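# Load four long profiles flat onto the cart floor

## Task

Put all four long profiles on the cart's floor, each lying flat, next to one another and running along the cart's length. Anything already placed correctly must still be correct when you finish. At the end both grippers must be empty, released and withdrawn clear of the cart, the robot must be upright and not leaning or fallen, and it must be in contact with nothing.

## Robot and tools

ROBOT. A Rainbow Robotics RB-Y1: a base on two drive wheels plus two rear casters (no sideways motion), a folding leg and torso, a pan/tilt head, and two seven-joint arms, each ending in a parallel gripper with a wrist camera whose case juts sideways and can collide. The base is 0.58 m wide, extends 0.10 m in front of the drive axle and 0.57 m behind it, and spinning in place sweeps a 0.58 m radius. With the starting arm pose the robot is up to 0.73 m wide (0.65 m if both forearms are rolled by half a turn).

FRAMES. All positions are metres in the base frame: origin on the floor between the drive wheels, x forward, y to the left, z up. The chest, left_hand and right_hand lines use it. A hand's point lies midway between its pads; the fingers extend along the hand's -z and close along its x. Reported hand positions drift from truth at long reach or under load. base_odometry is relative to where the base began, counts only wheel rotation (slip looks like travel, bumps can hide turns), heading in rad, left positive, -3.142 to 3.142.

move. Optional keys: base, joints, target, min_time_s, contact_limits, plus cameras and blocking. Valid actions: base and/or joints (optionally with min_time_s or contact_limits); target alone or with min_time_s; or contact_limits alone. No action returns the full state. Unknown keys make the call invalid; values out of range get it refused.
- base: one object {x_m_s, turn_rad_s, for_s}. These are velocities held for a duration, not a destination. x_m_s is forward speed, magnitude 0.005 to 0.4 m/s or 0; turn_rad_s is leftward turn rate, magnitude 0.02 to 1.509 rad/s or 0; for_s is 0.1 to 5 s. Omitted speeds are 0. Ramps are 0.4 m/s² and 0.5 rad/s², so the base coasts up to 1 s (turns 3.1 s) after for_s; distance is roughly speed times for_s. If |x_m_s| + 0.27 x |turn_rad_s| exceeds 0.4 both shrink together.
- joints: one map from joint name to an absolute target (rad; grippers in m of pad opening, 0 to 0.1). Torso: torso_squat_rad 0 to 1.2 (lowers chest), torso_shift_rad -0.3 to 0.6 (hips forward), torso_pitch_rad -0.2 to 1.4 (bow forward), torso_yaw_rad -1.5 to 1.5 (left positive; raise both arms outward 0.2 rad first). Also squat+shift <= 1.52, squat-shift+pitch <= 1.57, shift+0.5 pitch-0.4 squat <= 0.7, shift+0.3 pitch-0.5 squat <= 0.39. Arms: shoulder_pitch ±2.356 (negative swings forward and up), left_shoulder_roll 0 to 3.141 and right_shoulder_roll -3.141 to 0 (both lift outward), shoulder_yaw ±2.094, elbow -2.617 to 0.01 (negative bends), forearm_roll ±3.141, wrist_pitch -1.57 to 1.919, hand_roll ±2.705. Head: head_pan_rad ±0.523 (left positive), head_tilt_rad -0.35 to 1.57 (down positive).
- target: one hand's absolute pose {side: "left" or "right", x, y, z in base-frame metres (-3 to 3), quat_wxyz: four numbers w,x,y,z as the hand lines print}. It is converted once into arm joint angles, so the path arcs; split long moves into short steps. It is checked only against the robot body. Status: "reached" (within 10 mm and 2 degrees), "short" with the error, or "refused" with a reason. It is refused while an earlier move still runs.
- min_time_s: 0.1 to 8 s, minimum duration for arm, head and torso motions.
- contact_limits: {left_gripper_m, right_gripper_m} in mA, 200 to 672.5, lasting until changed; default 672.5. Lower values soften the grip.
- cameras: list drawn from head_camera, left_wrist_camera, right_wrist_camera, all; omitted means all, [] means none.
- blocking: true (default) returns when everything rests; false returns in about 0.5 s while motion continues.

wait: seconds 0 to 10, plus cameras; returns early once motions settle. stop: brakes every running motion. zoom_image: camera and region [x0, y0, x1, y1] in pixels of that camera's latest image, at most 504 by 504. finished_scene: scene, the current scene number.

RESULTS. "move" reads done or the worst status. base_status, joint_status, left_hand_status, right_hand_status report done, moving, off_target (resting away from target, maybe still pressing), stopped, time_out, contact_stop (torso only), limit_stop_at_<name> (body guard or built-in limit), not_followed (arm command withheld, see "cause:"), torque_fault. on_its_own lists unrequested behaviour. lidar_m: 12 distances in 30-degree sectors from straight ahead counter-clockwise, at 0.23 m height, "-" for none. motor_effort: wheel effort in percent, peak in brackets; over ~30 at rest means pushing something. wheel_motors_off 1 means the wheels cut out after stalling. Wrist force/torque are raw with offsets; joint and external torques estimate loads. A refused call, or an unrequested stop, cancels the remaining move, wait and finished_scene calls of that reply.

GRASPING. Command an opening at least 0.005 m narrower than the object; the gripper then often says off_target, which is fine. Each arm carries at most 3 kg.

AVOID. Letting the arms or hands strike or squeeze each other (keep shoulder rolls about 0.5 rad outward when both reach forward). Contact torques reaching joint limits (shoulders 63, elbow 32.4, wrist joints 22.5 N m) cause a 10 s freeze. Motors at 65 °C warn, at 80 °C lock the arm; avoid long stretched holds. Heavy loads far ahead can tip the robot. The base keeps driving into furniture, and the upper body can snag under tables. Do not drop parts, release them while moving, or push hard. Finish with grippers open, arms withdrawn, and nothing touching.

Each tool is called after ">>>" by a JSON object that holds its "method" and its "body".

## Session

>>> {"method": "move", "body": {}}

Scene clock: 0.00 s.
Joint torques (N m): no reading
External joint torques (N m): no reading
Motor temperatures (°C): left_arm=[35 33 34 36 43 38 45] | right_arm=[38 41 34 41 42 41 38]
Wrist force (N): no reading
Wrist torque (N m): no reading
Wrist force, peak (N): no reading
base_odometry: x=+0.000 y=+0.000 heading=+0.000
lidar_m: 0.71 1.05 1.21 4.24 1.53 1.10 1.05 1.10 1.50 4.03 1.01 0.74
base_status: not commanded
joint_positions: torso_squat_rad=+0.350 torso_shift_rad=+0.000 torso_pitch_rad=+0.000 torso_yaw_rad=+0.000 left_shoulder_pitch_rad=+0.020 left_shoulder_roll_rad=+0.015 left_shoulder_yaw_rad=-0.005 left_elbow_rad=-0.192 left_forearm_roll_rad=-0.008 left_wrist_pitch_rad=-0.045 left_hand_roll_rad=+0.025 left_gripper_m=+0.101 right_shoulder_pitch_rad=-0.036 right_shoulder_roll_rad=-0.016 right_shoulder_yaw_rad=+0.004 right_elbow_rad=-0.198 right_forearm_roll_rad=-0.043 right_wrist_pitch_rad=-0.006 right_hand_roll_rad=+0.044 right_gripper_m=+0.100 head_pan_rad=+0.000 head_tilt_rad=+0.400
joint_status: not commanded
wheel_motors_off: 0
motor_effort: left_wheel=+1 right_wheel=+1
chest: x=-0.2280 y=+0.0003 z=+1.2475 quat_wxyz=(+1.000, +0.000, +0.000, +0.000) (m; base frame)
left_hand: x=-0.1388 y=+0.2314 z=+0.5683 quat_wxyz=(+0.994, +0.006, -0.109, +0.008) (m; base frame)
right_hand: x=-0.1043 y=-0.2304 z=+0.5727 quat_wxyz=(+0.993, -0.008, -0.119, +0.009) (m; base frame)
pictures: head_camera, left_wrist_camera, right_wrist_camera

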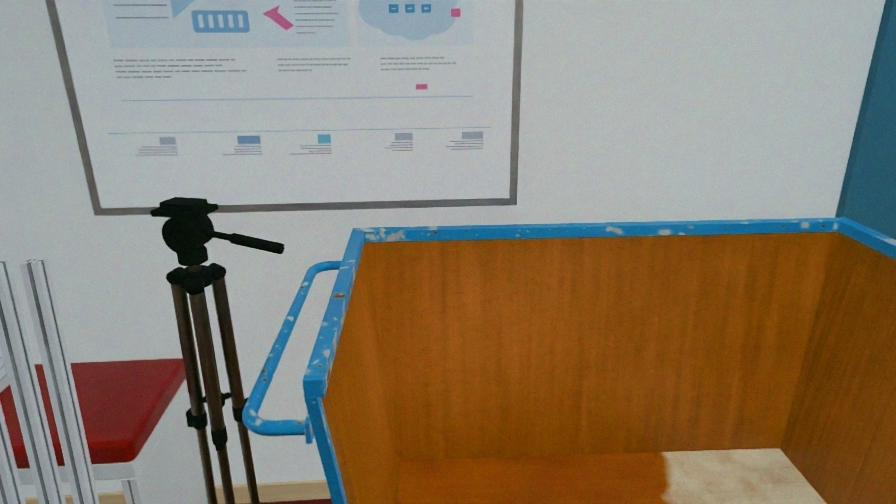

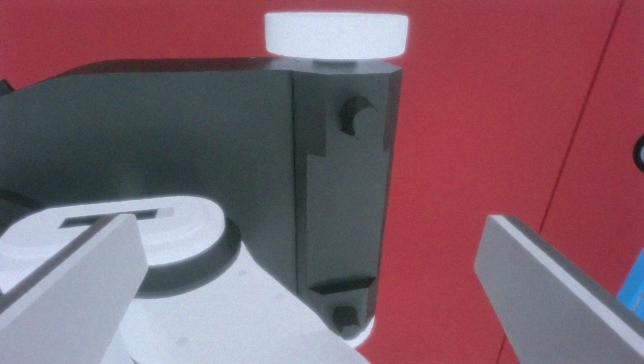

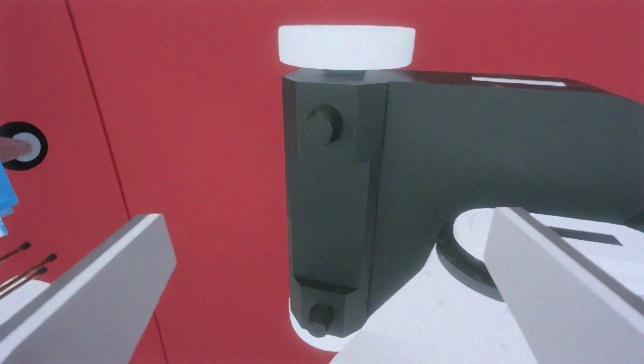

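>>> {"method": "move", "body": {"joints": {"head_pan_rad":0.52,"head_tilt_rad":0.5}, "cameras": ["head_camera"]}}

>>> {"method": "move", "body": {"joints": {"head_pan_rad":0.0,"head_tilt_rad":0.85}, "cameras": ["head_camera"]}}

>>> {"method": "move", "body": {"joints": {"head_pan_rad":-0.52,"head_tilt_rad":0.6}, "cameras": ["head_camera"]}}

Scene clock: 4.77 s.
Wrist force, peak (N): left_arm=[-3.0 0.8 -9.2] | right_arm=[-6.8 -4.6 -12.0]
move: done
joint_status: all done
wheel_motors_off: 0
motor_effort: left_wheel=+0(1) right_wheel=-1(3)
pictures: head_camera
camera_calibration:
head_camera: T_world_to_cam=[[0.44446, -0.895786, -0.00465803, 0.104219], [-0.393297, -0.190464, -0.899467, 1.27788], [0.804843, 0.401609, -0.436964, 0.739342], [0, 0, 0, 1]]

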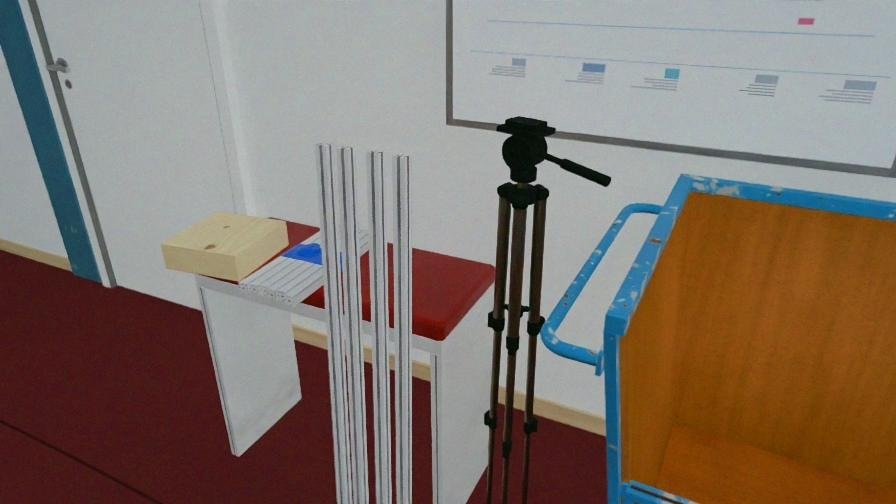

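Scene clock: 5.77 s.
Wrist force, peak (N): left_arm=[-2.5 0.6 -9.2] | right_arm=[-6.8 -4.7 -11.9]
move: done
joint_status: all done
wheel_motors_off: 0
motor_effort: left_wheel=+0(1) right_wheel=-1(3)
pictures: head_camera
camera_calibration:
head_camera: T_world_to_cam=[[-0.0575781, -0.998211, 0.0161033, -0.0292041], [-0.717677, 0.0301731, -0.695722, 0.916022], [0.693991, -0.0516153, -0.718131, 1.12373], [0, 0, 0, 1]]

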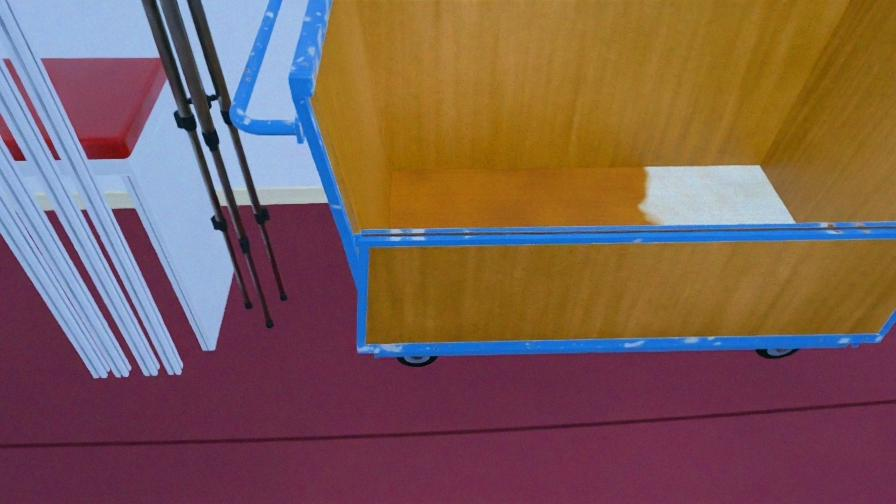

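Scene clock: 6.77 s.
Joint torques (N m): left_arm=[-2.1 1.07 0 -1.12 -0.07 -0.38 0.23] | right_arm=[-3.66 -0.26 0.11 -1.8 0.18 -0.61 -0.23]
External joint torques (N m): left_arm=[-0.4 0.56 -0.03 -0.41 -0.08 0.11 0.25] | right_arm=[-0.54 0.68 0.13 -0.62 0.12 -0.1 -0.24]
Wrist force (N): left_arm=[-2.5 0.3 -8.7] | right_arm=[-6.5 -4.7 -11.8]
Wrist torque (N m): left_arm=[-0.29 -0.32 0.21] | right_arm=[0.07 -0.57 -0.34]
Wrist force, peak (N): left_arm=[-2.6 0.4 -9.3] | right_arm=[-6.6 -4.8 -12.1]
move: done
base_odometry: x=+0.000 y=+0.000 heading=+0.000
lidar_m: 0.72 1.05 1.19 4.23 1.53 1.11 1.05 1.10 1.50 4.03 1.00 0.75
joint_positions: torso_squat_rad=+0.350 torso_shift_rad=+0.000 torso_pitch_rad=+0.000 torso_yaw_rad=+0.000 left_shoulder_pitch_rad=+0.020 left_shoulder_roll_rad=+0.015 left_shoulder_yaw_rad=-0.005 left_elbow_rad=-0.192 left_forearm_roll_rad=-0.008 left_wrist_pitch_rad=-0.045 left_hand_roll_rad=+0.025 left_gripper_m=+0.101 right_shoulder_pitch_rad=-0.036 right_shoulder_roll_rad=-0.016 right_shoulder_yaw_rad=+0.004 right_elbow_rad=-0.198 right_forearm_roll_rad=-0.043 right_wrist_pitch_rad=-0.006 right_hand_roll_rad=+0.044 right_gripper_m=+0.100 head_pan_rad=-0.520 head_tilt_rad=+0.600
joint_status: all done
wheel_motors_off: 0
motor_effort: left_wheel=+1(1) right_wheel=-1(2)
chest: x=-0.2280 y=+0.0003 z=+1.2475 quat_wxyz=(+1.000, +0.000, +0.000, +0.000) (m; base frame)
left_hand: x=-0.1388 y=+0.2314 z=+0.5683 quat_wxyz=(+0.994, +0.006, -0.109, +0.008) (m; base frame)
right_hand: x=-0.1043 y=-0.2304 z=+0.5727 quat_wxyz=(+0.993, -0.008, -0.119, +0.009) (m; base frame)
pictures: head_camera
camera_calibration:
head_camera: T_world_to_cam=[[-0.547701, -0.836673, 0.00125431, -0.108749], [-0.438857, 0.286007, -0.851824, 1.19931], [0.71234, -0.467095, -0.523826, 0.846432], [0, 0, 0, 1]]

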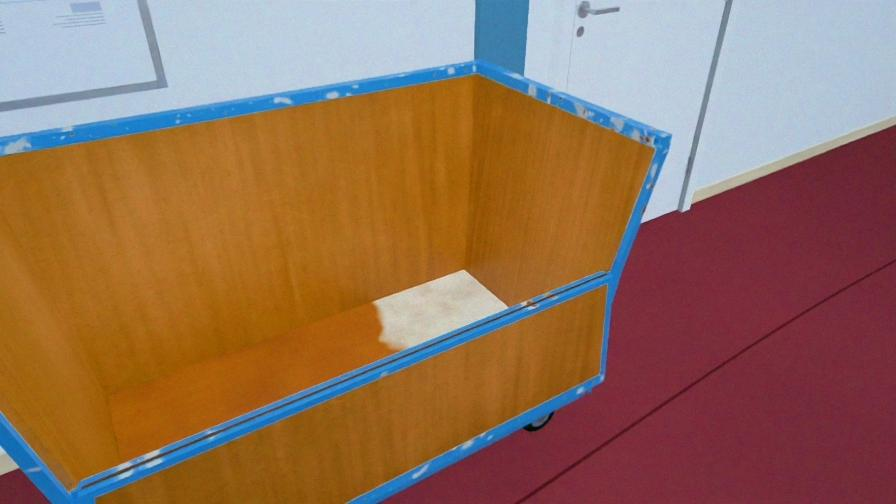

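>>> {"method": "move", "body": {"joints": {"head_pan_rad":0.5,"head_tilt_rad":0.6}, "cameras": ["head_camera"]}}

>>> {"method": "zoom_image", "body": {"camera": "head_camera", "region": [240, 60, 500, 300]}}

>>> {"method": "zoom_image", "body": {"camera": "head_camera", "region": [240, 260, 500, 504]}}

>>> {"method": "move", "body": {"joints": {"head_pan_rad":0.5,"head_tilt_rad":0.95}, "cameras": ["head_camera"]}}

>>> {"method": "zoom_image", "body": {"camera": "head_camera", "region": [250, 200, 500, 400]}}

Scene clock: 13.37 s.
Wrist force, peak (N): left_arm=[-2.6 0.7 -9.1] | right_arm=[-6.6 -4.8 -12.1]
move: done
joint_status: all done
wheel_motors_off: 0
motor_effort: left_wheel=+0(1) right_wheel=+0(3)
pictures: head_camera
camera_calibration:
head_camera: T_world_to_cam=[[0.426248, -0.904605, 0.00130572, 0.0918391], [-0.473967, -0.224561, -0.851427, 1.19174], [0.770498, 0.3623, -0.524472, 0.858959], [0, 0, 0, 1]]

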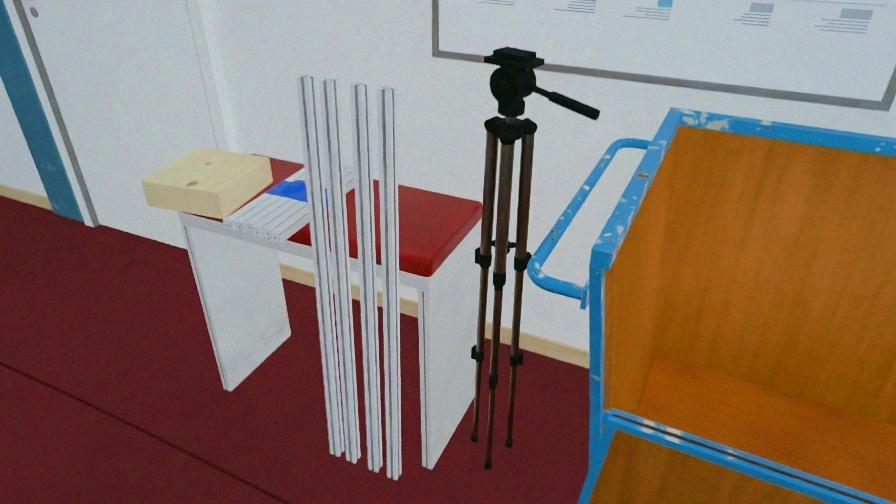

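Scaled by 1.938 from the camera's 896x504 image, which has a finer 1280x720 frame.

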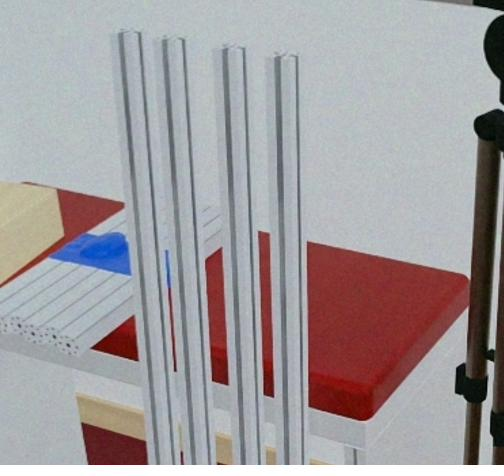

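Scaled by 1.938 from the camera's 896x504 image, which has a finer 1280x720 frame.

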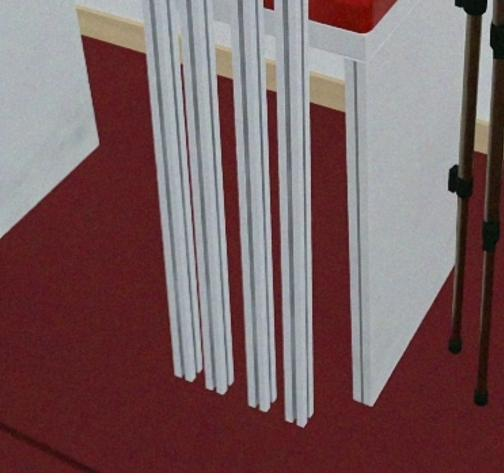

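Scene clock: 14.23 s.
Joint torques (N m): left_arm=[-2.24 0.62 -0.4 -0.94 -0.1 -0.65 0.22] | right_arm=[-3.63 -1.02 0.37 -1.99 0.33 -0.64 -0.15]
External joint torques (N m): left_arm=[-0.53 0.11 -0.44 -0.22 -0.1 -0.15 0.23] | right_arm=[-0.51 -0.08 0.39 -0.81 0.27 -0.12 -0.17]
Wrist force (N): left_arm=[-2.4 0.4 -8.3] | right_arm=[-6.5 -4.7 -11.7]
Wrist torque (N m): left_arm=[-0.28 -0.34 0.20] | right_arm=[0.07 -0.58 -0.36]
Wrist force, peak (N): left_arm=[-2.9 0.9 -8.9] | right_arm=[-6.7 -4.9 -12.0]
move: done
base_odometry: x=+0.000 y=+0.000 heading=+0.000
lidar_m: 0.72 1.05 1.20 4.22 1.53 1.12 1.05 1.09 1.48 4.04 1.01 0.75
joint_positions: torso_squat_rad=+0.350 torso_shift_rad=+0.000 torso_pitch_rad=+0.000 torso_yaw_rad=+0.000 left_shoulder_pitch_rad=+0.020 left_shoulder_roll_rad=+0.015 left_shoulder_yaw_rad=-0.005 left_elbow_rad=-0.192 left_forearm_roll_rad=-0.008 left_wrist_pitch_rad=-0.045 left_hand_roll_rad=+0.025 left_gripper_m=+0.101 right_shoulder_pitch_rad=-0.036 right_shoulder_roll_rad=-0.016 right_shoulder_yaw_rad=+0.004 right_elbow_rad=-0.198 right_forearm_roll_rad=-0.043 right_wrist_pitch_rad=-0.006 right_hand_roll_rad=+0.044 right_gripper_m=+0.100 head_pan_rad=+0.500 head_tilt_rad=+0.950
joint_status: all done
wheel_motors_off: 0
motor_effort: left_wheel=+0(1) right_wheel=+1(2)
chest: x=-0.2280 y=+0.0003 z=+1.2475 quat_wxyz=(+1.000, +0.000, +0.000, +0.000) (m; base frame)
left_hand: x=-0.1388 y=+0.2314 z=+0.5683 quat_wxyz=(+0.994, +0.006, -0.109, +0.008) (m; base frame)
right_hand: x=-0.1043 y=-0.2304 z=+0.5727 quat_wxyz=(+0.993, -0.008, -0.119, +0.009) (m; base frame)
pictures: head_camera
camera_calibration:
head_camera: T_world_to_cam=[[0.4296, -0.902759, 0.0217019, 0.0630038], [-0.702367, -0.34915, -0.620303, 0.81018], [0.567561, 0.251239, -0.784062, 1.19298], [0, 0, 0, 1]]

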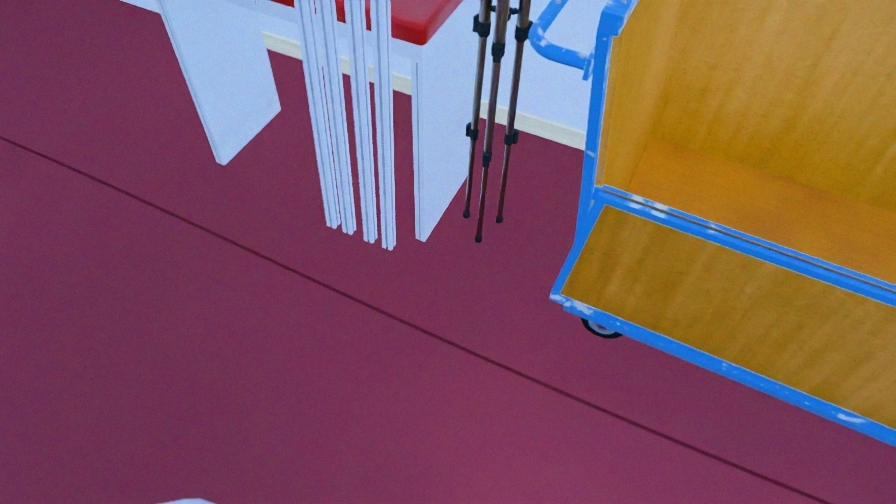

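Scaled by 2.016 from the camera's 896x504 image, which has a finer 1280x720 frame.

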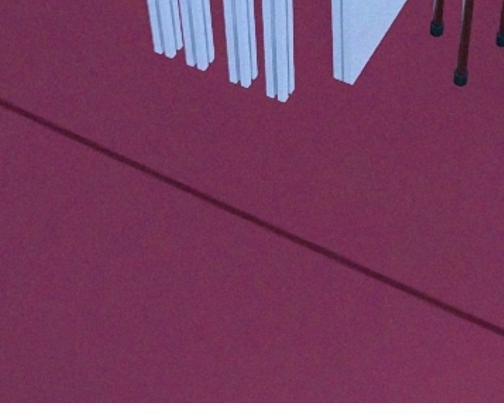

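>>> {"method": "move", "body": {"base": {"turn_rad_s":0.7,"for_s":2.2434}, "cameras": []}}

>>> {"method": "move", "body": {"base": {"x_m_s":0.3,"for_s":3.0}, "joints": {"head_pan_rad":0,"head_tilt_rad":0.6}, "cameras": []}}

>>> {"method": "move", "body": {"base": {"turn_rad_s":-0.7,"for_s":2.2434}, "cameras": ["head_camera"]}}

Scene clock: 111.17 s.
Wrist force, peak (N): left_arm=[-2.7 0.6 -9.2] | right_arm=[-6.7 -4.8 -12.0]
move: done
base_status: done (sent for 2.23 of 2.23 s)
wheel_motors_off: 0
motor_effort: left_wheel=+8(50) right_wheel=+17(53)
pictures: none

Scene clock: 115.37 s.
Wrist force, peak (N): left_arm=[-2.5 0.6 -9.2] | right_arm=[-6.7 -4.9 -12.0]
move: done
base_status: done (sent for 3 of 3 s)
joint_status: all done
wheel_motors_off: 0
motor_effort: left_wheel=+12(53) right_wheel=-11(54)
pictures: none

Scene clock: 119.53 s.
Joint torques (N m): left_arm=[-1.42 -0.17 -0.3 -1.15 -0.31 -0.32 0.12] | right_arm=[-3.49 -0.74 0.67 -1.45 0.28 -0.43 -0.35]
External joint torques (N m): left_arm=[0.28 -0.67 -0.34 -0.44 -0.31 0.18 0.13] | right_arm=[-0.36 0.2 0.7 -0.27 0.22 0.08 -0.36]
Wrist force (N): left_arm=[-2.4 0.8 -8.5] | right_arm=[-6.7 -4.5 -11.6]
Wrist torque (N m): left_arm=[-0.35 -0.30 0.20] | right_arm=[0.05 -0.60 -0.34]
Wrist force, peak (N): left_arm=[-2.7 0.3 -9.2] | right_arm=[-6.8 -4.9 -11.9]
move: done
base_odometry: x=+0.006 y=+0.900 heading=+0.001
lidar_m: 0.84 0.98 2.12 4.26 1.53 1.12 1.06 1.09 1.50 4.08 1.05 0.87
base_status: done (sent for 2.23 of 2.23 s)
joint_positions: torso_squat_rad=+0.350 torso_shift_rad=+0.000 torso_pitch_rad=+0.000 torso_yaw_rad=+0.000 left_shoulder_pitch_rad=+0.020 left_shoulder_roll_rad=+0.015 left_shoulder_yaw_rad=-0.005 left_elbow_rad=-0.192 left_forearm_roll_rad=-0.008 left_wrist_pitch_rad=-0.045 left_hand_roll_rad=+0.025 left_gripper_m=+0.101 right_shoulder_pitch_rad=-0.036 right_shoulder_roll_rad=-0.016 right_shoulder_yaw_rad=+0.004 right_elbow_rad=-0.198 right_forearm_roll_rad=-0.043 right_wrist_pitch_rad=-0.006 right_hand_roll_rad=+0.044 right_gripper_m=+0.100 head_pan_rad=+0.000 head_tilt_rad=+0.600
wheel_motors_off: 0
motor_effort: left_wheel=+19(45) right_wheel=+8(52)
chest: x=-0.2280 y=+0.0003 z=+1.2475 quat_wxyz=(+1.000, +0.000, +0.000, +0.000) (m; base frame)
left_hand: x=-0.1388 y=+0.2314 z=+0.5683 quat_wxyz=(+0.994, +0.006, -0.109, +0.008) (m; base frame)
right_hand: x=-0.1043 y=-0.2304 z=+0.5727 quat_wxyz=(+0.993, -0.008, -0.119, +0.009) (m; base frame)
pictures: head_camera
camera_calibration:
head_camera: T_world_to_cam=[[-0.0595784, -0.998223, 0.00139181, -0.00830869], [-0.523321, 0.0300468, -0.851606, 1.18173], [0.85005, -0.0514657, -0.524181, 0.875089], [0, 0, 0, 1]]

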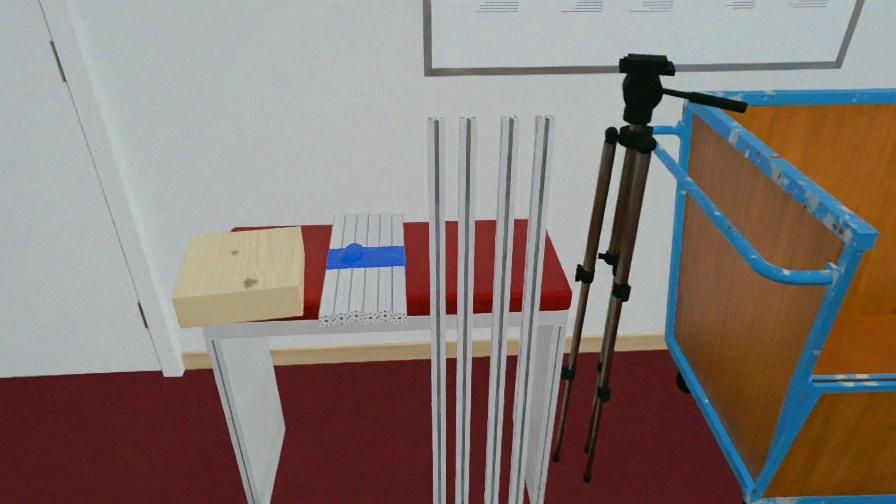

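>>> {"method": "move", "body": {"joints": {"torso_squat_rad":0.75,"right_gripper_m":0.06}, "cameras": []}}

>>> {"method": "move", "body": {"target": {"side":"right","x":0.25,"y":-0.25,"z":0.6,"quat_wxyz":[0.522,-0.477,-0.477,0.522]}, "min_time_s": 4}}

Scene clock: 131.27 s.
Wrist force, peak (N): left_arm=[-2.7 0.2 -9.2] | right_arm=[-6.9 -4.7 -12.2]
move: done
joint_status: all done
wheel_motors_off: 0
motor_effort: left_wheel=+19(20) right_wheel=+8(10)
pictures: none

Scene clock: 135.60 s.
Joint torques (N m): left_arm=[-1.15 0.92 -0.93 -1.13 0.13 -0.57 0.27] | right_arm=[-15.02 -5.44 0.17 -7.23 0.37 -1.88 -0.03]
External joint torques (N m): left_arm=[0.56 0.41 -0.96 -0.41 0.13 -0.07 0.28] | right_arm=[-0.76 -1.84 -0.25 -1.22 0.36 -0.26 -0.02]
Wrist force (N): left_arm=[-2.3 0.4 -8.8] | right_arm=[-4.5 0.2 -9.1]
Wrist torque (N m): left_arm=[-0.30 -0.28 0.19] | right_arm=[-0.24 -0.42 -0.33]
Wrist force, peak (N): left_arm=[-2.4 0.2 -9.3] | right_arm=[-7.1 -4.6 -11.8]
move: short
base_odometry: x=+0.006 y=+0.900 heading=+0.001
lidar_m: 0.83 0.99 2.13 4.25 1.53 1.12 1.05 1.10 1.49 4.07 1.05 0.88
joint_positions: torso_squat_rad=+0.750 torso_shift_rad=+0.000 torso_pitch_rad=+0.000 torso_yaw_rad=+0.000 left_shoulder_pitch_rad=+0.020 left_shoulder_roll_rad=+0.015 left_shoulder_yaw_rad=-0.005 left_elbow_rad=-0.192 left_forearm_roll_rad=-0.008 left_wrist_pitch_rad=-0.045 left_hand_roll_rad=+0.025 left_gripper_m=+0.101 right_shoulder_pitch_rad=-0.462 right_shoulder_roll_rad=-0.045 right_shoulder_yaw_rad=-0.416 right_elbow_rad=-0.267 right_forearm_roll_rad=+0.428 right_wrist_pitch_rad=-0.285 right_hand_roll_rad=+1.372 right_gripper_m=+0.060 head_pan_rad=+0.000 head_tilt_rad=+0.600
joint_status: all done
wheel_motors_off: 0
motor_effort: left_wheel=+19(21) right_wheel=+8(9)
chest: x=-0.2281 y=+0.0003 z=+1.1021 quat_wxyz=(+1.000, +0.000, +0.000, +0.000) (m; base frame)
left_hand: x=-0.1387 y=+0.2314 z=+0.4229 quat_wxyz=(+0.994, +0.006, -0.109, +0.008) (m; base frame)
right_hand: x=+0.2489 y=-0.2496 z=+0.6014 quat_wxyz=(+0.631, -0.339, -0.325, +0.617) (m; base frame)
right_hand_status: short (checked arc, as near as the solve gets, planned for 4.0 s): 2 mm and 28.8 deg off. The place is met; only the turn is off.
pictures: head_camera, left_wrist_camera, right_wrist_camera
camera_calibration:
head_camera: T_world_to_cam=[[-0.0595789, -0.998223, 0.00137427, -0.00811196], [-0.52307, 0.0300468, -0.85176, 1.05808], [0.850205, -0.0514658, -0.52393, 0.798759], [0, 0, 0, 1]]
left_wrist_camera: T_world_to_cam=[[0.967524, 0.03569, 0.250248, 0.0195301], [-0.0852271, -0.885959, 0.455864, 0.0322955], [0.23798, -0.462387, -0.854145, 0.580046], [0, 0, 0, 1]]
right_wrist_camera: T_world_to_cam=[[-0.0307566, -0.99948, -0.0096394, -0.234305], [-0.871339, 0.0315359, -0.489667, 0.549401], [0.489716, -0.00666127, -0.871856, 0.474825], [0, 0, 0, 1]]

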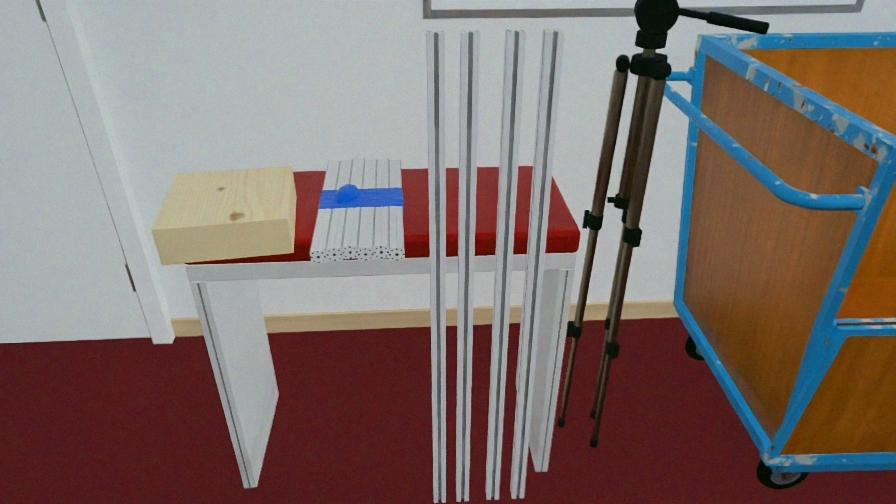

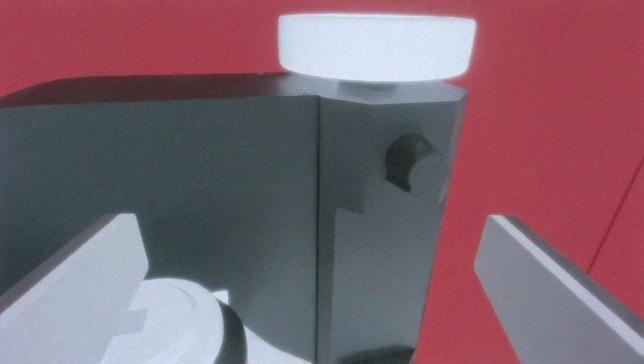

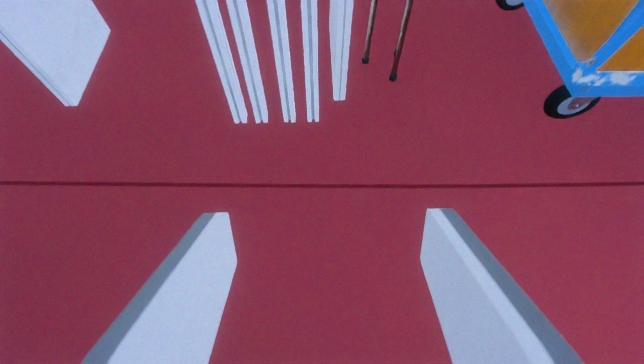

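>>> {"method": "move", "body": {"joints": {"torso_squat_rad":1.05,"torso_pitch_rad":0.35,"right_shoulder_pitch_rad":-0.2,"right_shoulder_roll_rad":-0.1,"right_shoulder_yaw_rad":0,"right_elbow_rad":-0.9,"right_forearm_roll_rad":0,"right_wrist_pitch_rad":-0.7,"right_hand_roll_rad":1.5,"head_tilt_rad":0.4}, "min_time_s": 3, "cameras": []}}

>>> {"method": "move", "body": {"target": {"side":"right","x":0.3,"y":-0.25,"z":0.56,"quat_wxyz":[0.522,-0.477,-0.477,0.522]}, "min_time_s": 3}}

Scene clock: 146.03 s.
Wrist force, peak (N): left_arm=[-2.5 0.3 -9.4] | right_arm=[-4.6 0.4 -9.1]
move: done
joint_status: all done
wheel_motors_off: 0
motor_effort: left_wheel=+20(21) right_wheel=+6(9)
pictures: none

Scene clock: 149.37 s.
Joint torques (N m): left_arm=[7.17 0.06 -0.12 2.25 -0.25 0.06 0.31] | right_arm=[-3.8 -0.26 -1.29 -10.46 0.13 -2.07 0.07]
External joint torques (N m): left_arm=[0.02 -0.48 -0.2 -0.52 -0.25 -0.08 0.3] | right_arm=[0.58 1.93 -0.25 -1.68 0 -0.14 0.08]
Wrist force (N): left_arm=[-0.8 0.0 -9.1] | right_arm=[-4.7 1.8 -6.4]
Wrist torque (N m): left_arm=[-0.29 -0.27 0.18] | right_arm=[-0.39 -0.47 -0.33]
Wrist force, peak (N): left_arm=[-1.1 0.1 -9.7] | right_arm=[-5.0 1.8 -7.0]
move: done
base_odometry: x=+0.006 y=+0.900 heading=+0.001
lidar_m: 0.84 0.98 2.12 4.25 1.54 1.12 1.05 1.09 1.50 4.06 1.04 0.86
joint_positions: torso_squat_rad=+1.050 torso_shift_rad=+0.000 torso_pitch_rad=+0.350 torso_yaw_rad=+0.000 left_shoulder_pitch_rad=+0.020 left_shoulder_roll_rad=+0.015 left_shoulder_yaw_rad=-0.005 left_elbow_rad=-0.192 left_forearm_roll_rad=-0.008 left_wrist_pitch_rad=-0.045 left_hand_roll_rad=+0.025 left_gripper_m=+0.101 right_shoulder_pitch_rad=-0.057 right_shoulder_roll_rad=-0.081 right_shoulder_yaw_rad=-0.026 right_elbow_rad=-1.398 right_forearm_roll_rad=-0.026 right_wrist_pitch_rad=-0.380 right_hand_roll_rad=+1.514 right_gripper_m=+0.060 head_pan_rad=+0.000 head_tilt_rad=+0.400
joint_status: all done
wheel_motors_off: 0
motor_effort: left_wheel=+21(21) right_wheel=+6(10)
chest: x=-0.1219 y=+0.0003 z=+0.9195 quat_wxyz=(+0.985, +0.000, +0.174, +0.000) (m; base frame)
left_hand: x=-0.2710 y=+0.2313 z=+0.2509 quat_wxyz=(+0.998, +0.008, +0.066, +0.007) (m; base frame)
right_hand: x=+0.2998 y=-0.2500 z=+0.5601 quat_wxyz=(+0.521, -0.478, -0.478, +0.521) (m; base frame)
right_hand_status: reached (checked arc, planned for 3.0 s): 0 mm and 0.2 deg off.
pictures: head_camera, left_wrist_camera, right_wrist_camera
camera_calibration:
head_camera: T_world_to_cam=[[-0.0585964, -0.998229, 0.0102356, -0.00723738], [-0.644588, 0.0300042, -0.763941, 0.875952], [0.762281, -0.0513619, -0.645205, 0.675819], [0, 0, 0, 1]]
left_wrist_camera: T_world_to_cam=[[0.994662, 0.03566, -0.096828, 0.284959], [0.0762939, -0.88596, 0.457443, 0.142817], [-0.0694733, -0.462388, -0.883952, 0.388709], [0, 0, 0, 1]]
right_wrist_camera: T_world_to_cam=[[0.00582089, -0.999819, -0.0181122, -0.239895], [-0.525472, 0.0123519, -0.850722, 0.667297], [0.850791, 0.0144694, -0.525305, 0.116884], [0, 0, 0, 1]]

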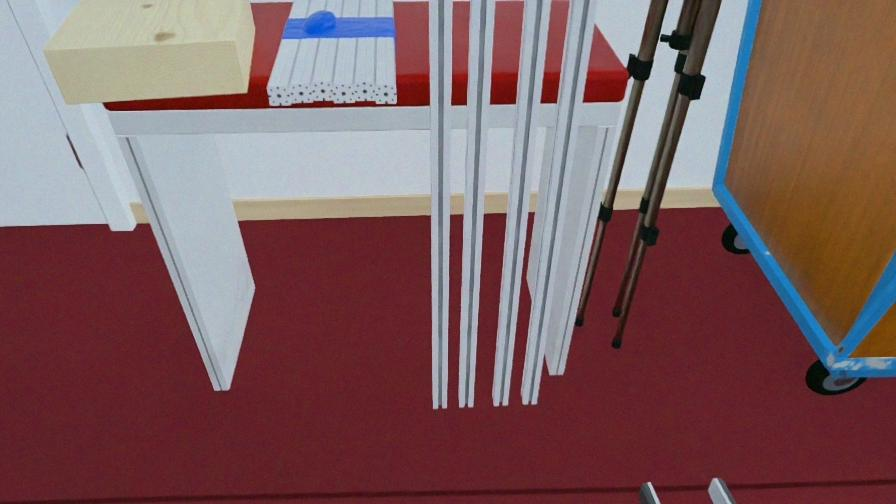

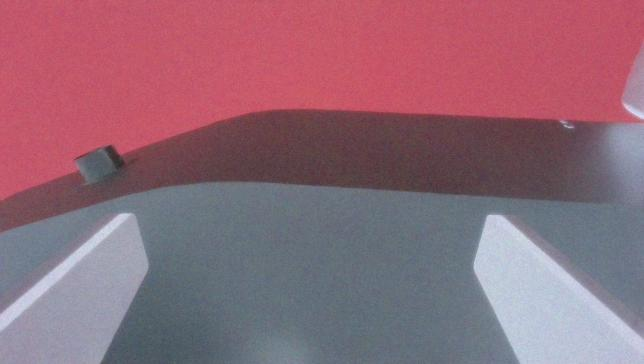

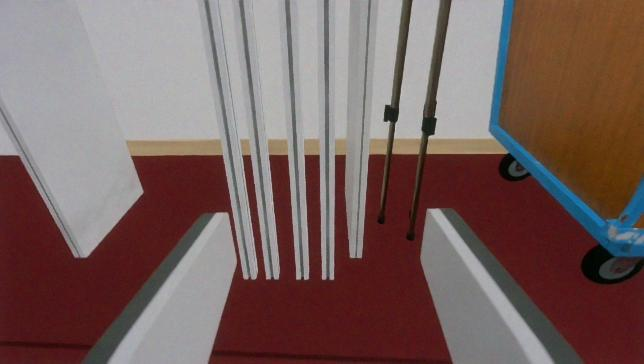

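>>> {"method": "move", "body": {"base": {"x_m_s":0.2,"for_s":2.1}, "joints": {"right_gripper_m":0.05}}}

Scene clock: 161.47 s.
Joint torques (N m): left_arm=[7.53 0.39 0.17 2.32 -0.1 0.24 0.38] | right_arm=[-3.77 -0.27 -1.37 -9.98 0.1 -1.95 0.1]
External joint torques (N m): left_arm=[0.37 -0.15 0.09 -0.44 -0.1 0.09 0.37] | right_arm=[0.6 1.92 -0.33 -1.21 -0.03 -0.02 0.11]
Wrist force (N): left_arm=[-0.7 0.3 -9.0] | right_arm=[-4.8 2.0 -6.6]
Wrist torque (N m): left_arm=[-0.33 -0.26 0.17] | right_arm=[-0.40 -0.49 -0.33]
Wrist force, peak (N): left_arm=[-0.6 0.1 -9.7] | right_arm=[-5.1 1.8 -6.9]
move: done
base_odometry: x=+0.426 y=+0.900 heading=+0.000
lidar_m: 0.41 0.63 1.55 4.19 2.14 1.55 1.48 1.53 2.08 1.18 0.80 0.44
base_status: done (sent for 2.1 of 2.1 s)
joint_positions: torso_squat_rad=+1.050 torso_shift_rad=+0.000 torso_pitch_rad=+0.350 torso_yaw_rad=+0.000 left_shoulder_pitch_rad=+0.020 left_shoulder_roll_rad=+0.015 left_shoulder_yaw_rad=-0.005 left_elbow_rad=-0.192 left_forearm_roll_rad=-0.008 left_wrist_pitch_rad=-0.045 left_hand_roll_rad=+0.025 left_gripper_m=+0.101 right_shoulder_pitch_rad=-0.057 right_shoulder_roll_rad=-0.081 right_shoulder_yaw_rad=-0.026 right_elbow_rad=-1.398 right_forearm_roll_rad=-0.026 right_wrist_pitch_rad=-0.380 right_hand_roll_rad=+1.514 right_gripper_m=+0.050 head_pan_rad=+0.000 head_tilt_rad=+0.400
joint_status: all done
wheel_motors_off: 0
motor_effort: left_wheel=-6(50) right_wheel=+11(42)
chest: x=-0.1219 y=+0.0003 z=+0.9195 quat_wxyz=(+0.985, +0.000, +0.174, +0.000) (m; base frame)
left_hand: x=-0.2709 y=+0.2313 z=+0.2508 quat_wxyz=(+0.998, +0.008, +0.066, +0.007) (m; base frame)
right_hand: x=+0.2997 y=-0.2500 z=+0.5600 quat_wxyz=(+0.521, -0.478, -0.478, +0.521) (m; base frame)
pictures: head_camera, left_wrist_camera, right_wrist_camera
camera_calibration:
head_camera: T_world_to_cam=[[-0.0585952, -0.998229, 0.010246, -0.00724143], [-0.644717, 0.0300042, -0.763832, 0.875863], [0.762172, -0.0513626, -0.645334, 0.675839], [0, 0, 0, 1]]
left_wrist_camera: T_world_to_cam=[[0.994668, 0.0356032, -0.096784, 0.284849], [0.0762244, -0.885955, 0.457464, 0.142798], [-0.0694591, -0.462402, -0.883945, 0.388682], [0, 0, 0, 1]]
right_wrist_camera: T_world_to_cam=[[0.00573497, -0.999819, -0.0181619, -0.239854], [-0.525625, 0.0124368, -0.850626, 0.667214], [0.850697, 0.0144247, -0.525458, 0.116944], [0, 0, 0, 1]]

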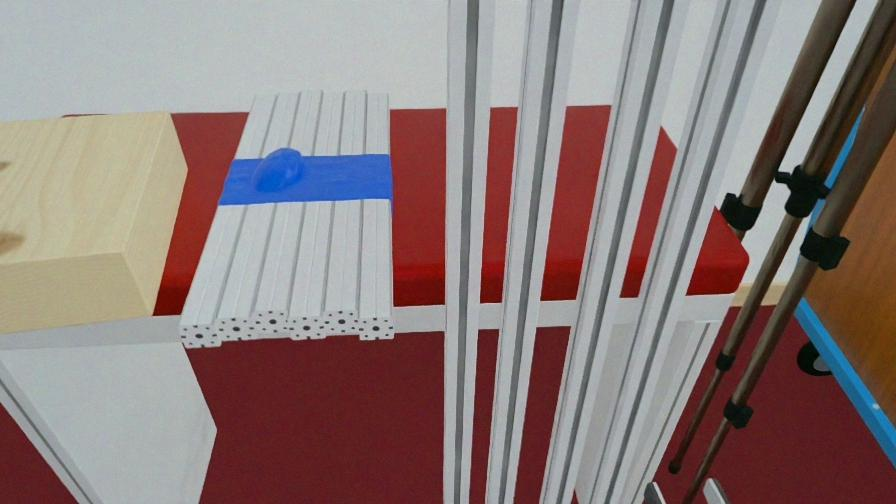

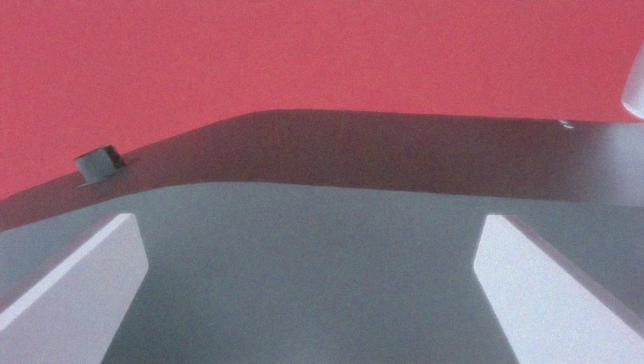

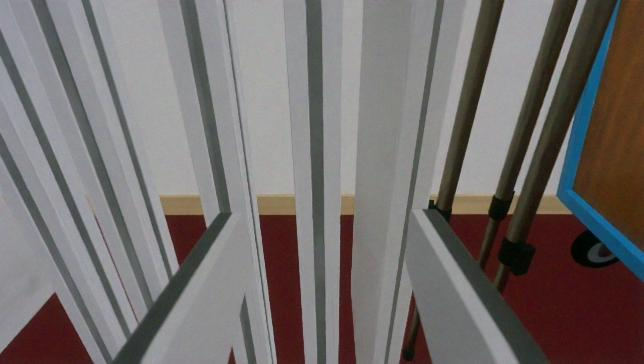

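>>> {"method": "move", "body": {"target": {"side":"right","x":0.39,"y":-0.247,"z":0.555,"quat_wxyz":[0.522,-0.477,-0.477,0.522]}, "min_time_s": 2, "cameras": ["right_wrist_camera"]}}

Scene clock: 173.67 s.
Joint torques (N m): left_arm=[8.2 0.56 -0.21 2.85 -0.16 0.04 0.07] | right_arm=[-10.51 -5.42 -1.24 -9.37 0.11 -2.17 0.07]
External joint torques (N m): left_arm=[1.04 0.02 -0.29 0.09 -0.16 -0.11 0.06] | right_arm=[-0.49 -1.95 -0.43 -0.63 -0.03 -0.24 0.07]
Wrist force (N): left_arm=[-0.9 0.2 -9.1] | right_arm=[-4.9 1.7 -6.3]
Wrist torque (N m): left_arm=[-0.31 -0.30 0.18] | right_arm=[-0.40 -0.48 -0.34]
Wrist force, peak (N): left_arm=[-0.4 0.1 -9.6] | right_arm=[-5.0 1.8 -6.6]
move: done
base_odometry: x=+0.426 y=+0.900 heading=+0.000
lidar_m: 0.41 0.62 1.54 4.19 2.14 1.55 1.48 1.54 2.09 1.17 0.81 0.43
joint_positions: torso_squat_rad=+1.050 torso_shift_rad=+0.000 torso_pitch_rad=+0.350 torso_yaw_rad=+0.000 left_shoulder_pitch_rad=+0.020 left_shoulder_roll_rad=+0.015 left_shoulder_yaw_rad=-0.005 left_elbow_rad=-0.192 left_forearm_roll_rad=-0.008 left_wrist_pitch_rad=-0.045 left_hand_roll_rad=+0.025 left_gripper_m=+0.101 right_shoulder_pitch_rad=-0.395 right_shoulder_roll_rad=-0.104 right_shoulder_yaw_rad=-0.105 right_elbow_rad=-1.066 right_forearm_roll_rad=-0.049 right_wrist_pitch_rad=-0.378 right_hand_roll_rad=+1.534 right_gripper_m=+0.050 head_pan_rad=+0.000 head_tilt_rad=+0.400
joint_status: all done
wheel_motors_off: 0
motor_effort: left_wheel=-7(7) right_wheel=+8(11)
chest: x=-0.1219 y=+0.0003 z=+0.9195 quat_wxyz=(+0.985, +0.000, +0.174, +0.000) (m; base frame)
left_hand: x=-0.2709 y=+0.2313 z=+0.2508 quat_wxyz=(+0.998, +0.008, +0.066, +0.007) (m; base frame)
right_hand: x=+0.3895 y=-0.2467 z=+0.5554 quat_wxyz=(+0.523, -0.476, -0.476, +0.523) (m; base frame)
right_hand_status: reached (checked arc, planned for 2.0 s): 1 mm and 0.2 deg off.
pictures: right_wrist_camera
camera_calibration:
right_wrist_camera: T_world_to_cam=[[0.00477157, -0.999809, -0.0189589, -0.236354], [-0.53196, 0.013516, -0.846662, 0.710947], [0.846756, 0.0141253, -0.531794, 0.043098], [0, 0, 0, 1]]

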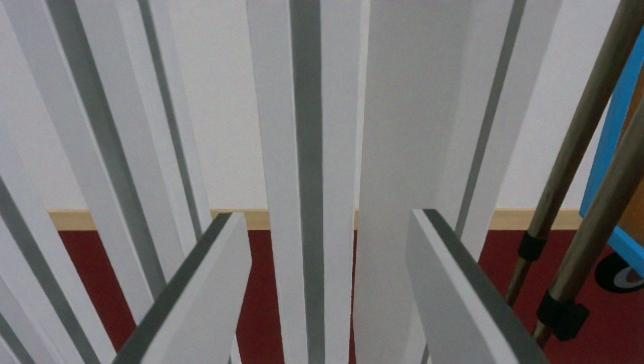

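>>> {"method": "move", "body": {"target": {"side":"right","x":0.436,"y":-0.2415,"z":0.552,"quat_wxyz":[0.522,-0.477,-0.477,0.522]}, "min_time_s": 2.5, "cameras": ["right_wrist_camera"]}}

Scene clock: 185.63 s.
Joint torques (N m): left_arm=[8.33 0.05 -1.14 2.53 -0.07 0.38 -0.03] | right_arm=[-14.12 -6.8 -0.51 -9.18 0.09 -2.27 0.16]
External joint torques (N m): left_arm=[1.18 -0.49 -1.22 -0.23 -0.07 0.24 -0.04] | right_arm=[-0.71 -2.23 0.02 -0.93 -0.05 -0.33 0.16]
Wrist force (N): left_arm=[-0.7 0.3 -9.1] | right_arm=[-4.5 2.2 -6.4]
Wrist torque (N m): left_arm=[-0.33 -0.28 0.19] | right_arm=[-0.45 -0.42 -0.33]
Wrist force, peak (N): left_arm=[-0.9 0.1 -9.6] | right_arm=[-4.8 1.9 -6.7]
move: done
base_odometry: x=+0.426 y=+0.900 heading=+0.000
lidar_m: 0.41 0.62 1.54 4.19 2.13 1.56 1.47 1.53 2.08 1.17 0.81 0.44
joint_positions: torso_squat_rad=+1.050 torso_shift_rad=+0.000 torso_pitch_rad=+0.350 torso_yaw_rad=+0.000 left_shoulder_pitch_rad=+0.020 left_shoulder_roll_rad=+0.015 left_shoulder_yaw_rad=-0.005 left_elbow_rad=-0.192 left_forearm_roll_rad=-0.008 left_wrist_pitch_rad=-0.045 left_hand_roll_rad=+0.025 left_gripper_m=+0.101 right_shoulder_pitch_rad=-0.626 right_shoulder_roll_rad=-0.129 right_shoulder_yaw_rad=-0.145 right_elbow_rad=-0.746 right_forearm_roll_rad=-0.068 right_wrist_pitch_rad=-0.473 right_hand_roll_rad=+1.549 right_gripper_m=+0.050 head_pan_rad=+0.000 head_tilt_rad=+0.400
joint_status: all done
wheel_motors_off: 0
motor_effort: left_wheel=-7(7) right_wheel=+7(11)
chest: x=-0.1219 y=+0.0003 z=+0.9195 quat_wxyz=(+0.985, +0.000, +0.174, +0.000) (m; base frame)
left_hand: x=-0.2709 y=+0.2313 z=+0.2508 quat_wxyz=(+0.998, +0.008, +0.066, +0.007) (m; base frame)
right_hand: x=+0.4357 y=-0.2412 z=+0.5520 quat_wxyz=(+0.523, -0.476, -0.476, +0.523) (m; base frame)
right_hand_status: reached (checked arc, planned for 2.5 s): 0 mm and 0.2 deg off.
pictures: right_wrist_camera
camera_calibration:
right_wrist_camera: T_world_to_cam=[[0.00509648, -0.999809, -0.0188711, -0.231279], [-0.530771, 0.0132891, -0.847411, 0.732483], [0.8475, 0.014335, -0.530601, 0.0011867], [0, 0, 0, 1]]

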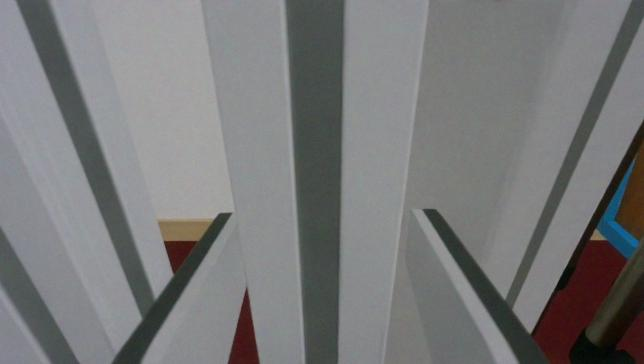

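>>> {"method": "move", "body": {"joints": {"right_gripper_m":0.015}, "cameras": ["right_wrist_camera"]}}

Scene clock: 192.47 s.
Joint torques (N m): left_arm=[7.72 0.28 -0.48 2.54 -0.17 0.14 0.43] | right_arm=[-13.37 -6.65 -0.7 -8.98 0.75 -2.3 0.36]
External joint torques (N m): left_arm=[0.56 -0.26 -0.56 -0.22 -0.17 -0.01 0.43] | right_arm=[0.04 -2.08 -0.18 -0.73 0.61 -0.36 0.37]
Wrist force (N): left_arm=[-0.5 0.5 -8.8] | right_arm=[-2.9 3.1 -6.2]
Wrist torque (N m): left_arm=[-0.35 -0.23 0.17] | right_arm=[-0.46 -0.50 -1.18]
Wrist force, peak (N): left_arm=[-0.9 0.0 -9.5] | right_arm=[-4.7 2.3 -6.7]
move: off_target
base_odometry: x=+0.426 y=+0.900 heading=+0.000
lidar_m: 0.41 0.63 1.56 4.19 2.14 1.56 1.47 1.53 2.09 1.18 0.81 0.43
joint_positions: torso_squat_rad=+1.050 torso_shift_rad=+0.000 torso_pitch_rad=+0.350 torso_yaw_rad=+0.000 left_shoulder_pitch_rad=+0.020 left_shoulder_roll_rad=+0.015 left_shoulder_yaw_rad=-0.005 left_elbow_rad=-0.192 left_forearm_roll_rad=-0.008 left_wrist_pitch_rad=-0.045 left_hand_roll_rad=+0.025 left_gripper_m=+0.101 right_shoulder_pitch_rad=-0.626 right_shoulder_roll_rad=-0.129 right_shoulder_yaw_rad=-0.145 right_elbow_rad=-0.746 right_forearm_roll_rad=-0.068 right_wrist_pitch_rad=-0.473 right_hand_roll_rad=+1.549 right_gripper_m=+0.030 head_pan_rad=+0.000 head_tilt_rad=+0.400
joint_status: right_gripper_m off_target (ended at +0.030, target +0.015)
wheel_motors_off: 0
motor_effort: left_wheel=-7(7) right_wheel=+10(11)
chest: x=-0.1219 y=+0.0003 z=+0.9195 quat_wxyz=(+0.985, +0.000, +0.174, +0.000) (m; base frame)
left_hand: x=-0.2709 y=+0.2313 z=+0.2508 quat_wxyz=(+0.998, +0.008, +0.066, +0.007) (m; base frame)
right_hand: x=+0.4358 y=-0.2413 z=+0.5521 quat_wxyz=(+0.523, -0.476, -0.476, +0.522) (m; base frame)
pictures: right_wrist_camera
camera_calibration:
right_wrist_camera: T_world_to_cam=[[0.00495443, -0.999806, -0.0190634, -0.231161], [-0.530679, 0.013529, -0.847465, 0.732602], [0.847559, 0.0143152, -0.530509, 0.00109572], [0, 0, 0, 1]]

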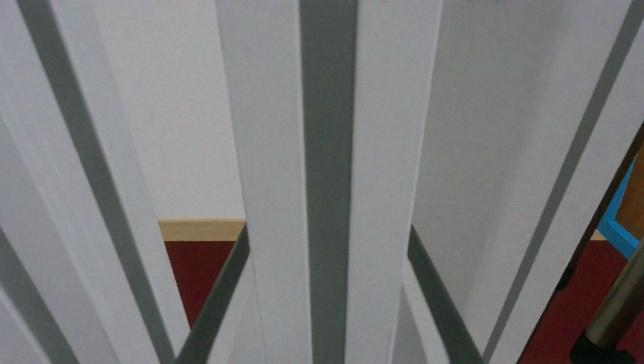

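>>> {"method": "move", "body": {"target": {"side":"right","x":0.40,"y":-0.2435,"z":0.58,"quat_wxyz":[0.522,-0.477,-0.477,0.522]}, "min_time_s": 2, "cameras": []}}

>>> {"method": "move", "body": {"target": {"side":"right","x":0.33,"y":-0.246,"z":0.62,"quat_wxyz":[0.522,-0.477,-0.477,0.522]}, "min_time_s": 2}}

Scene clock: 197.77 s.
Wrist force, peak (N): left_arm=[-0.8 0.2 -9.5] | right_arm=[-2.9 -41.5 -4.0]
move: done
joint_status: all done
wheel_motors_off: 0
motor_effort: left_wheel=-7(8) right_wheel=+11(11)
right_hand_status: reached (checked arc, planned for 2.0 s): 1 mm and 0.0 deg off.
pictures: none

Scene clock: 200.10 s.
Joint torques (N m): left_arm=[7.39 0.13 -0.03 2.71 -0.22 0.23 0.22] | right_arm=[-8.59 -0.74 -0.42 -16.08 0.46 -4.51 -0.63]
External joint torques (N m): left_arm=[0.24 -0.41 -0.1 -0.05 -0.22 0.08 0.21] | right_arm=[-3.23 1.34 0.64 -6.28 0.29 -2.58 -0.63]
Wrist force (N): left_arm=[-0.7 0.0 -9.2] | right_arm=[-4.6 11.1 -7.3]
Wrist torque (N m): left_arm=[-0.26 -0.27 0.19] | right_arm=[-0.22 -0.48 -0.34]
Wrist force, peak (N): left_arm=[-0.7 -0.1 -9.6] | right_arm=[-4.6 11.4 -7.5]
move: done
base_odometry: x=+0.426 y=+0.900 heading=+0.000
lidar_m: 0.41 0.62 1.55 4.19 2.13 1.55 1.48 1.54 2.08 1.18 0.81 0.39
joint_positions: torso_squat_rad=+1.050 torso_shift_rad=+0.000 torso_pitch_rad=+0.350 torso_yaw_rad=+0.000 left_shoulder_pitch_rad=+0.020 left_shoulder_roll_rad=+0.015 left_shoulder_yaw_rad=-0.005 left_elbow_rad=-0.192 left_forearm_roll_rad=-0.008 left_wrist_pitch_rad=-0.045 left_hand_roll_rad=+0.025 left_gripper_m=+0.101 right_shoulder_pitch_rad=-0.058 right_shoulder_roll_rad=-0.079 right_shoulder_yaw_rad=-0.034 right_elbow_rad=-1.657 right_forearm_roll_rad=-0.025 right_wrist_pitch_rad=-0.116 right_hand_roll_rad=+1.516 right_gripper_m=+0.030 head_pan_rad=+0.000 head_tilt_rad=+0.400
joint_status: all done
wheel_motors_off: 0
motor_effort: left_wheel=-7(8) right_wheel=+9(12)
chest: x=-0.1219 y=+0.0003 z=+0.9194 quat_wxyz=(+0.985, +0.000, +0.174, +0.000) (m; base frame)
left_hand: x=-0.2709 y=+0.2313 z=+0.2508 quat_wxyz=(+0.998, +0.007, +0.066, +0.007) (m; base frame)
right_hand: x=+0.3294 y=-0.2463 z=+0.6189 quat_wxyz=(+0.522, -0.477, -0.477, +0.522) (m; base frame)
right_hand_status: reached (checked arc, planned for 2.0 s): 1 mm and 0.1 deg off.
pictures: head_camera, left_wrist_camera, right_wrist_camera
camera_calibration:
head_camera: T_world_to_cam=[[-0.0585884, -0.998229, 0.0102975, -0.00726162], [-0.644701, 0.0299593, -0.763848, 0.875845], [0.762187, -0.0513914, -0.645314, 0.675834], [0, 0, 0, 1]]
left_wrist_camera: T_world_to_cam=[[0.99467, 0.0356065, -0.0967704, 0.284861], [0.0762248, -0.88593, 0.457512, 0.14279], [-0.0694414, -0.462449, -0.883922, 0.388656], [0, 0, 0, 1]]
right_wrist_camera: T_world_to_cam=[[0.00455518, -0.999829, -0.0179351, -0.234954], [-0.529142, 0.0128086, -0.848437, 0.732804], [0.848521, 0.013355, -0.528993, 0.125235], [0, 0, 0, 1]]

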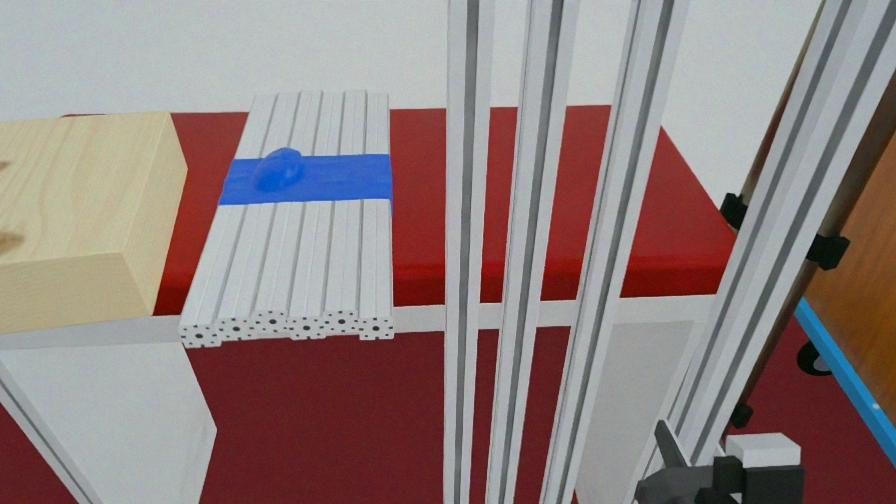

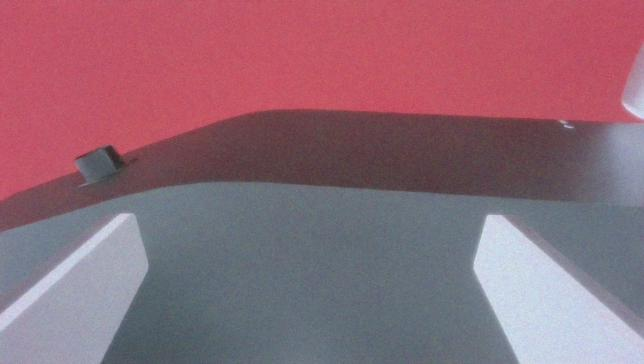

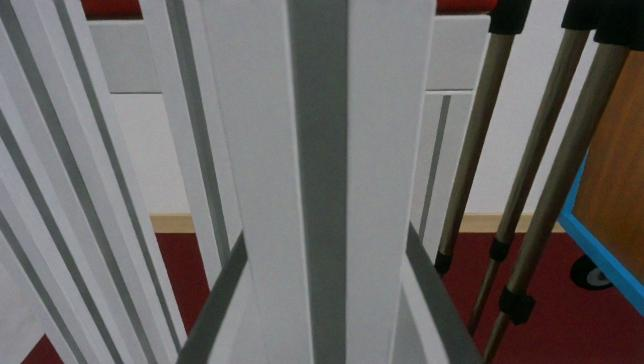

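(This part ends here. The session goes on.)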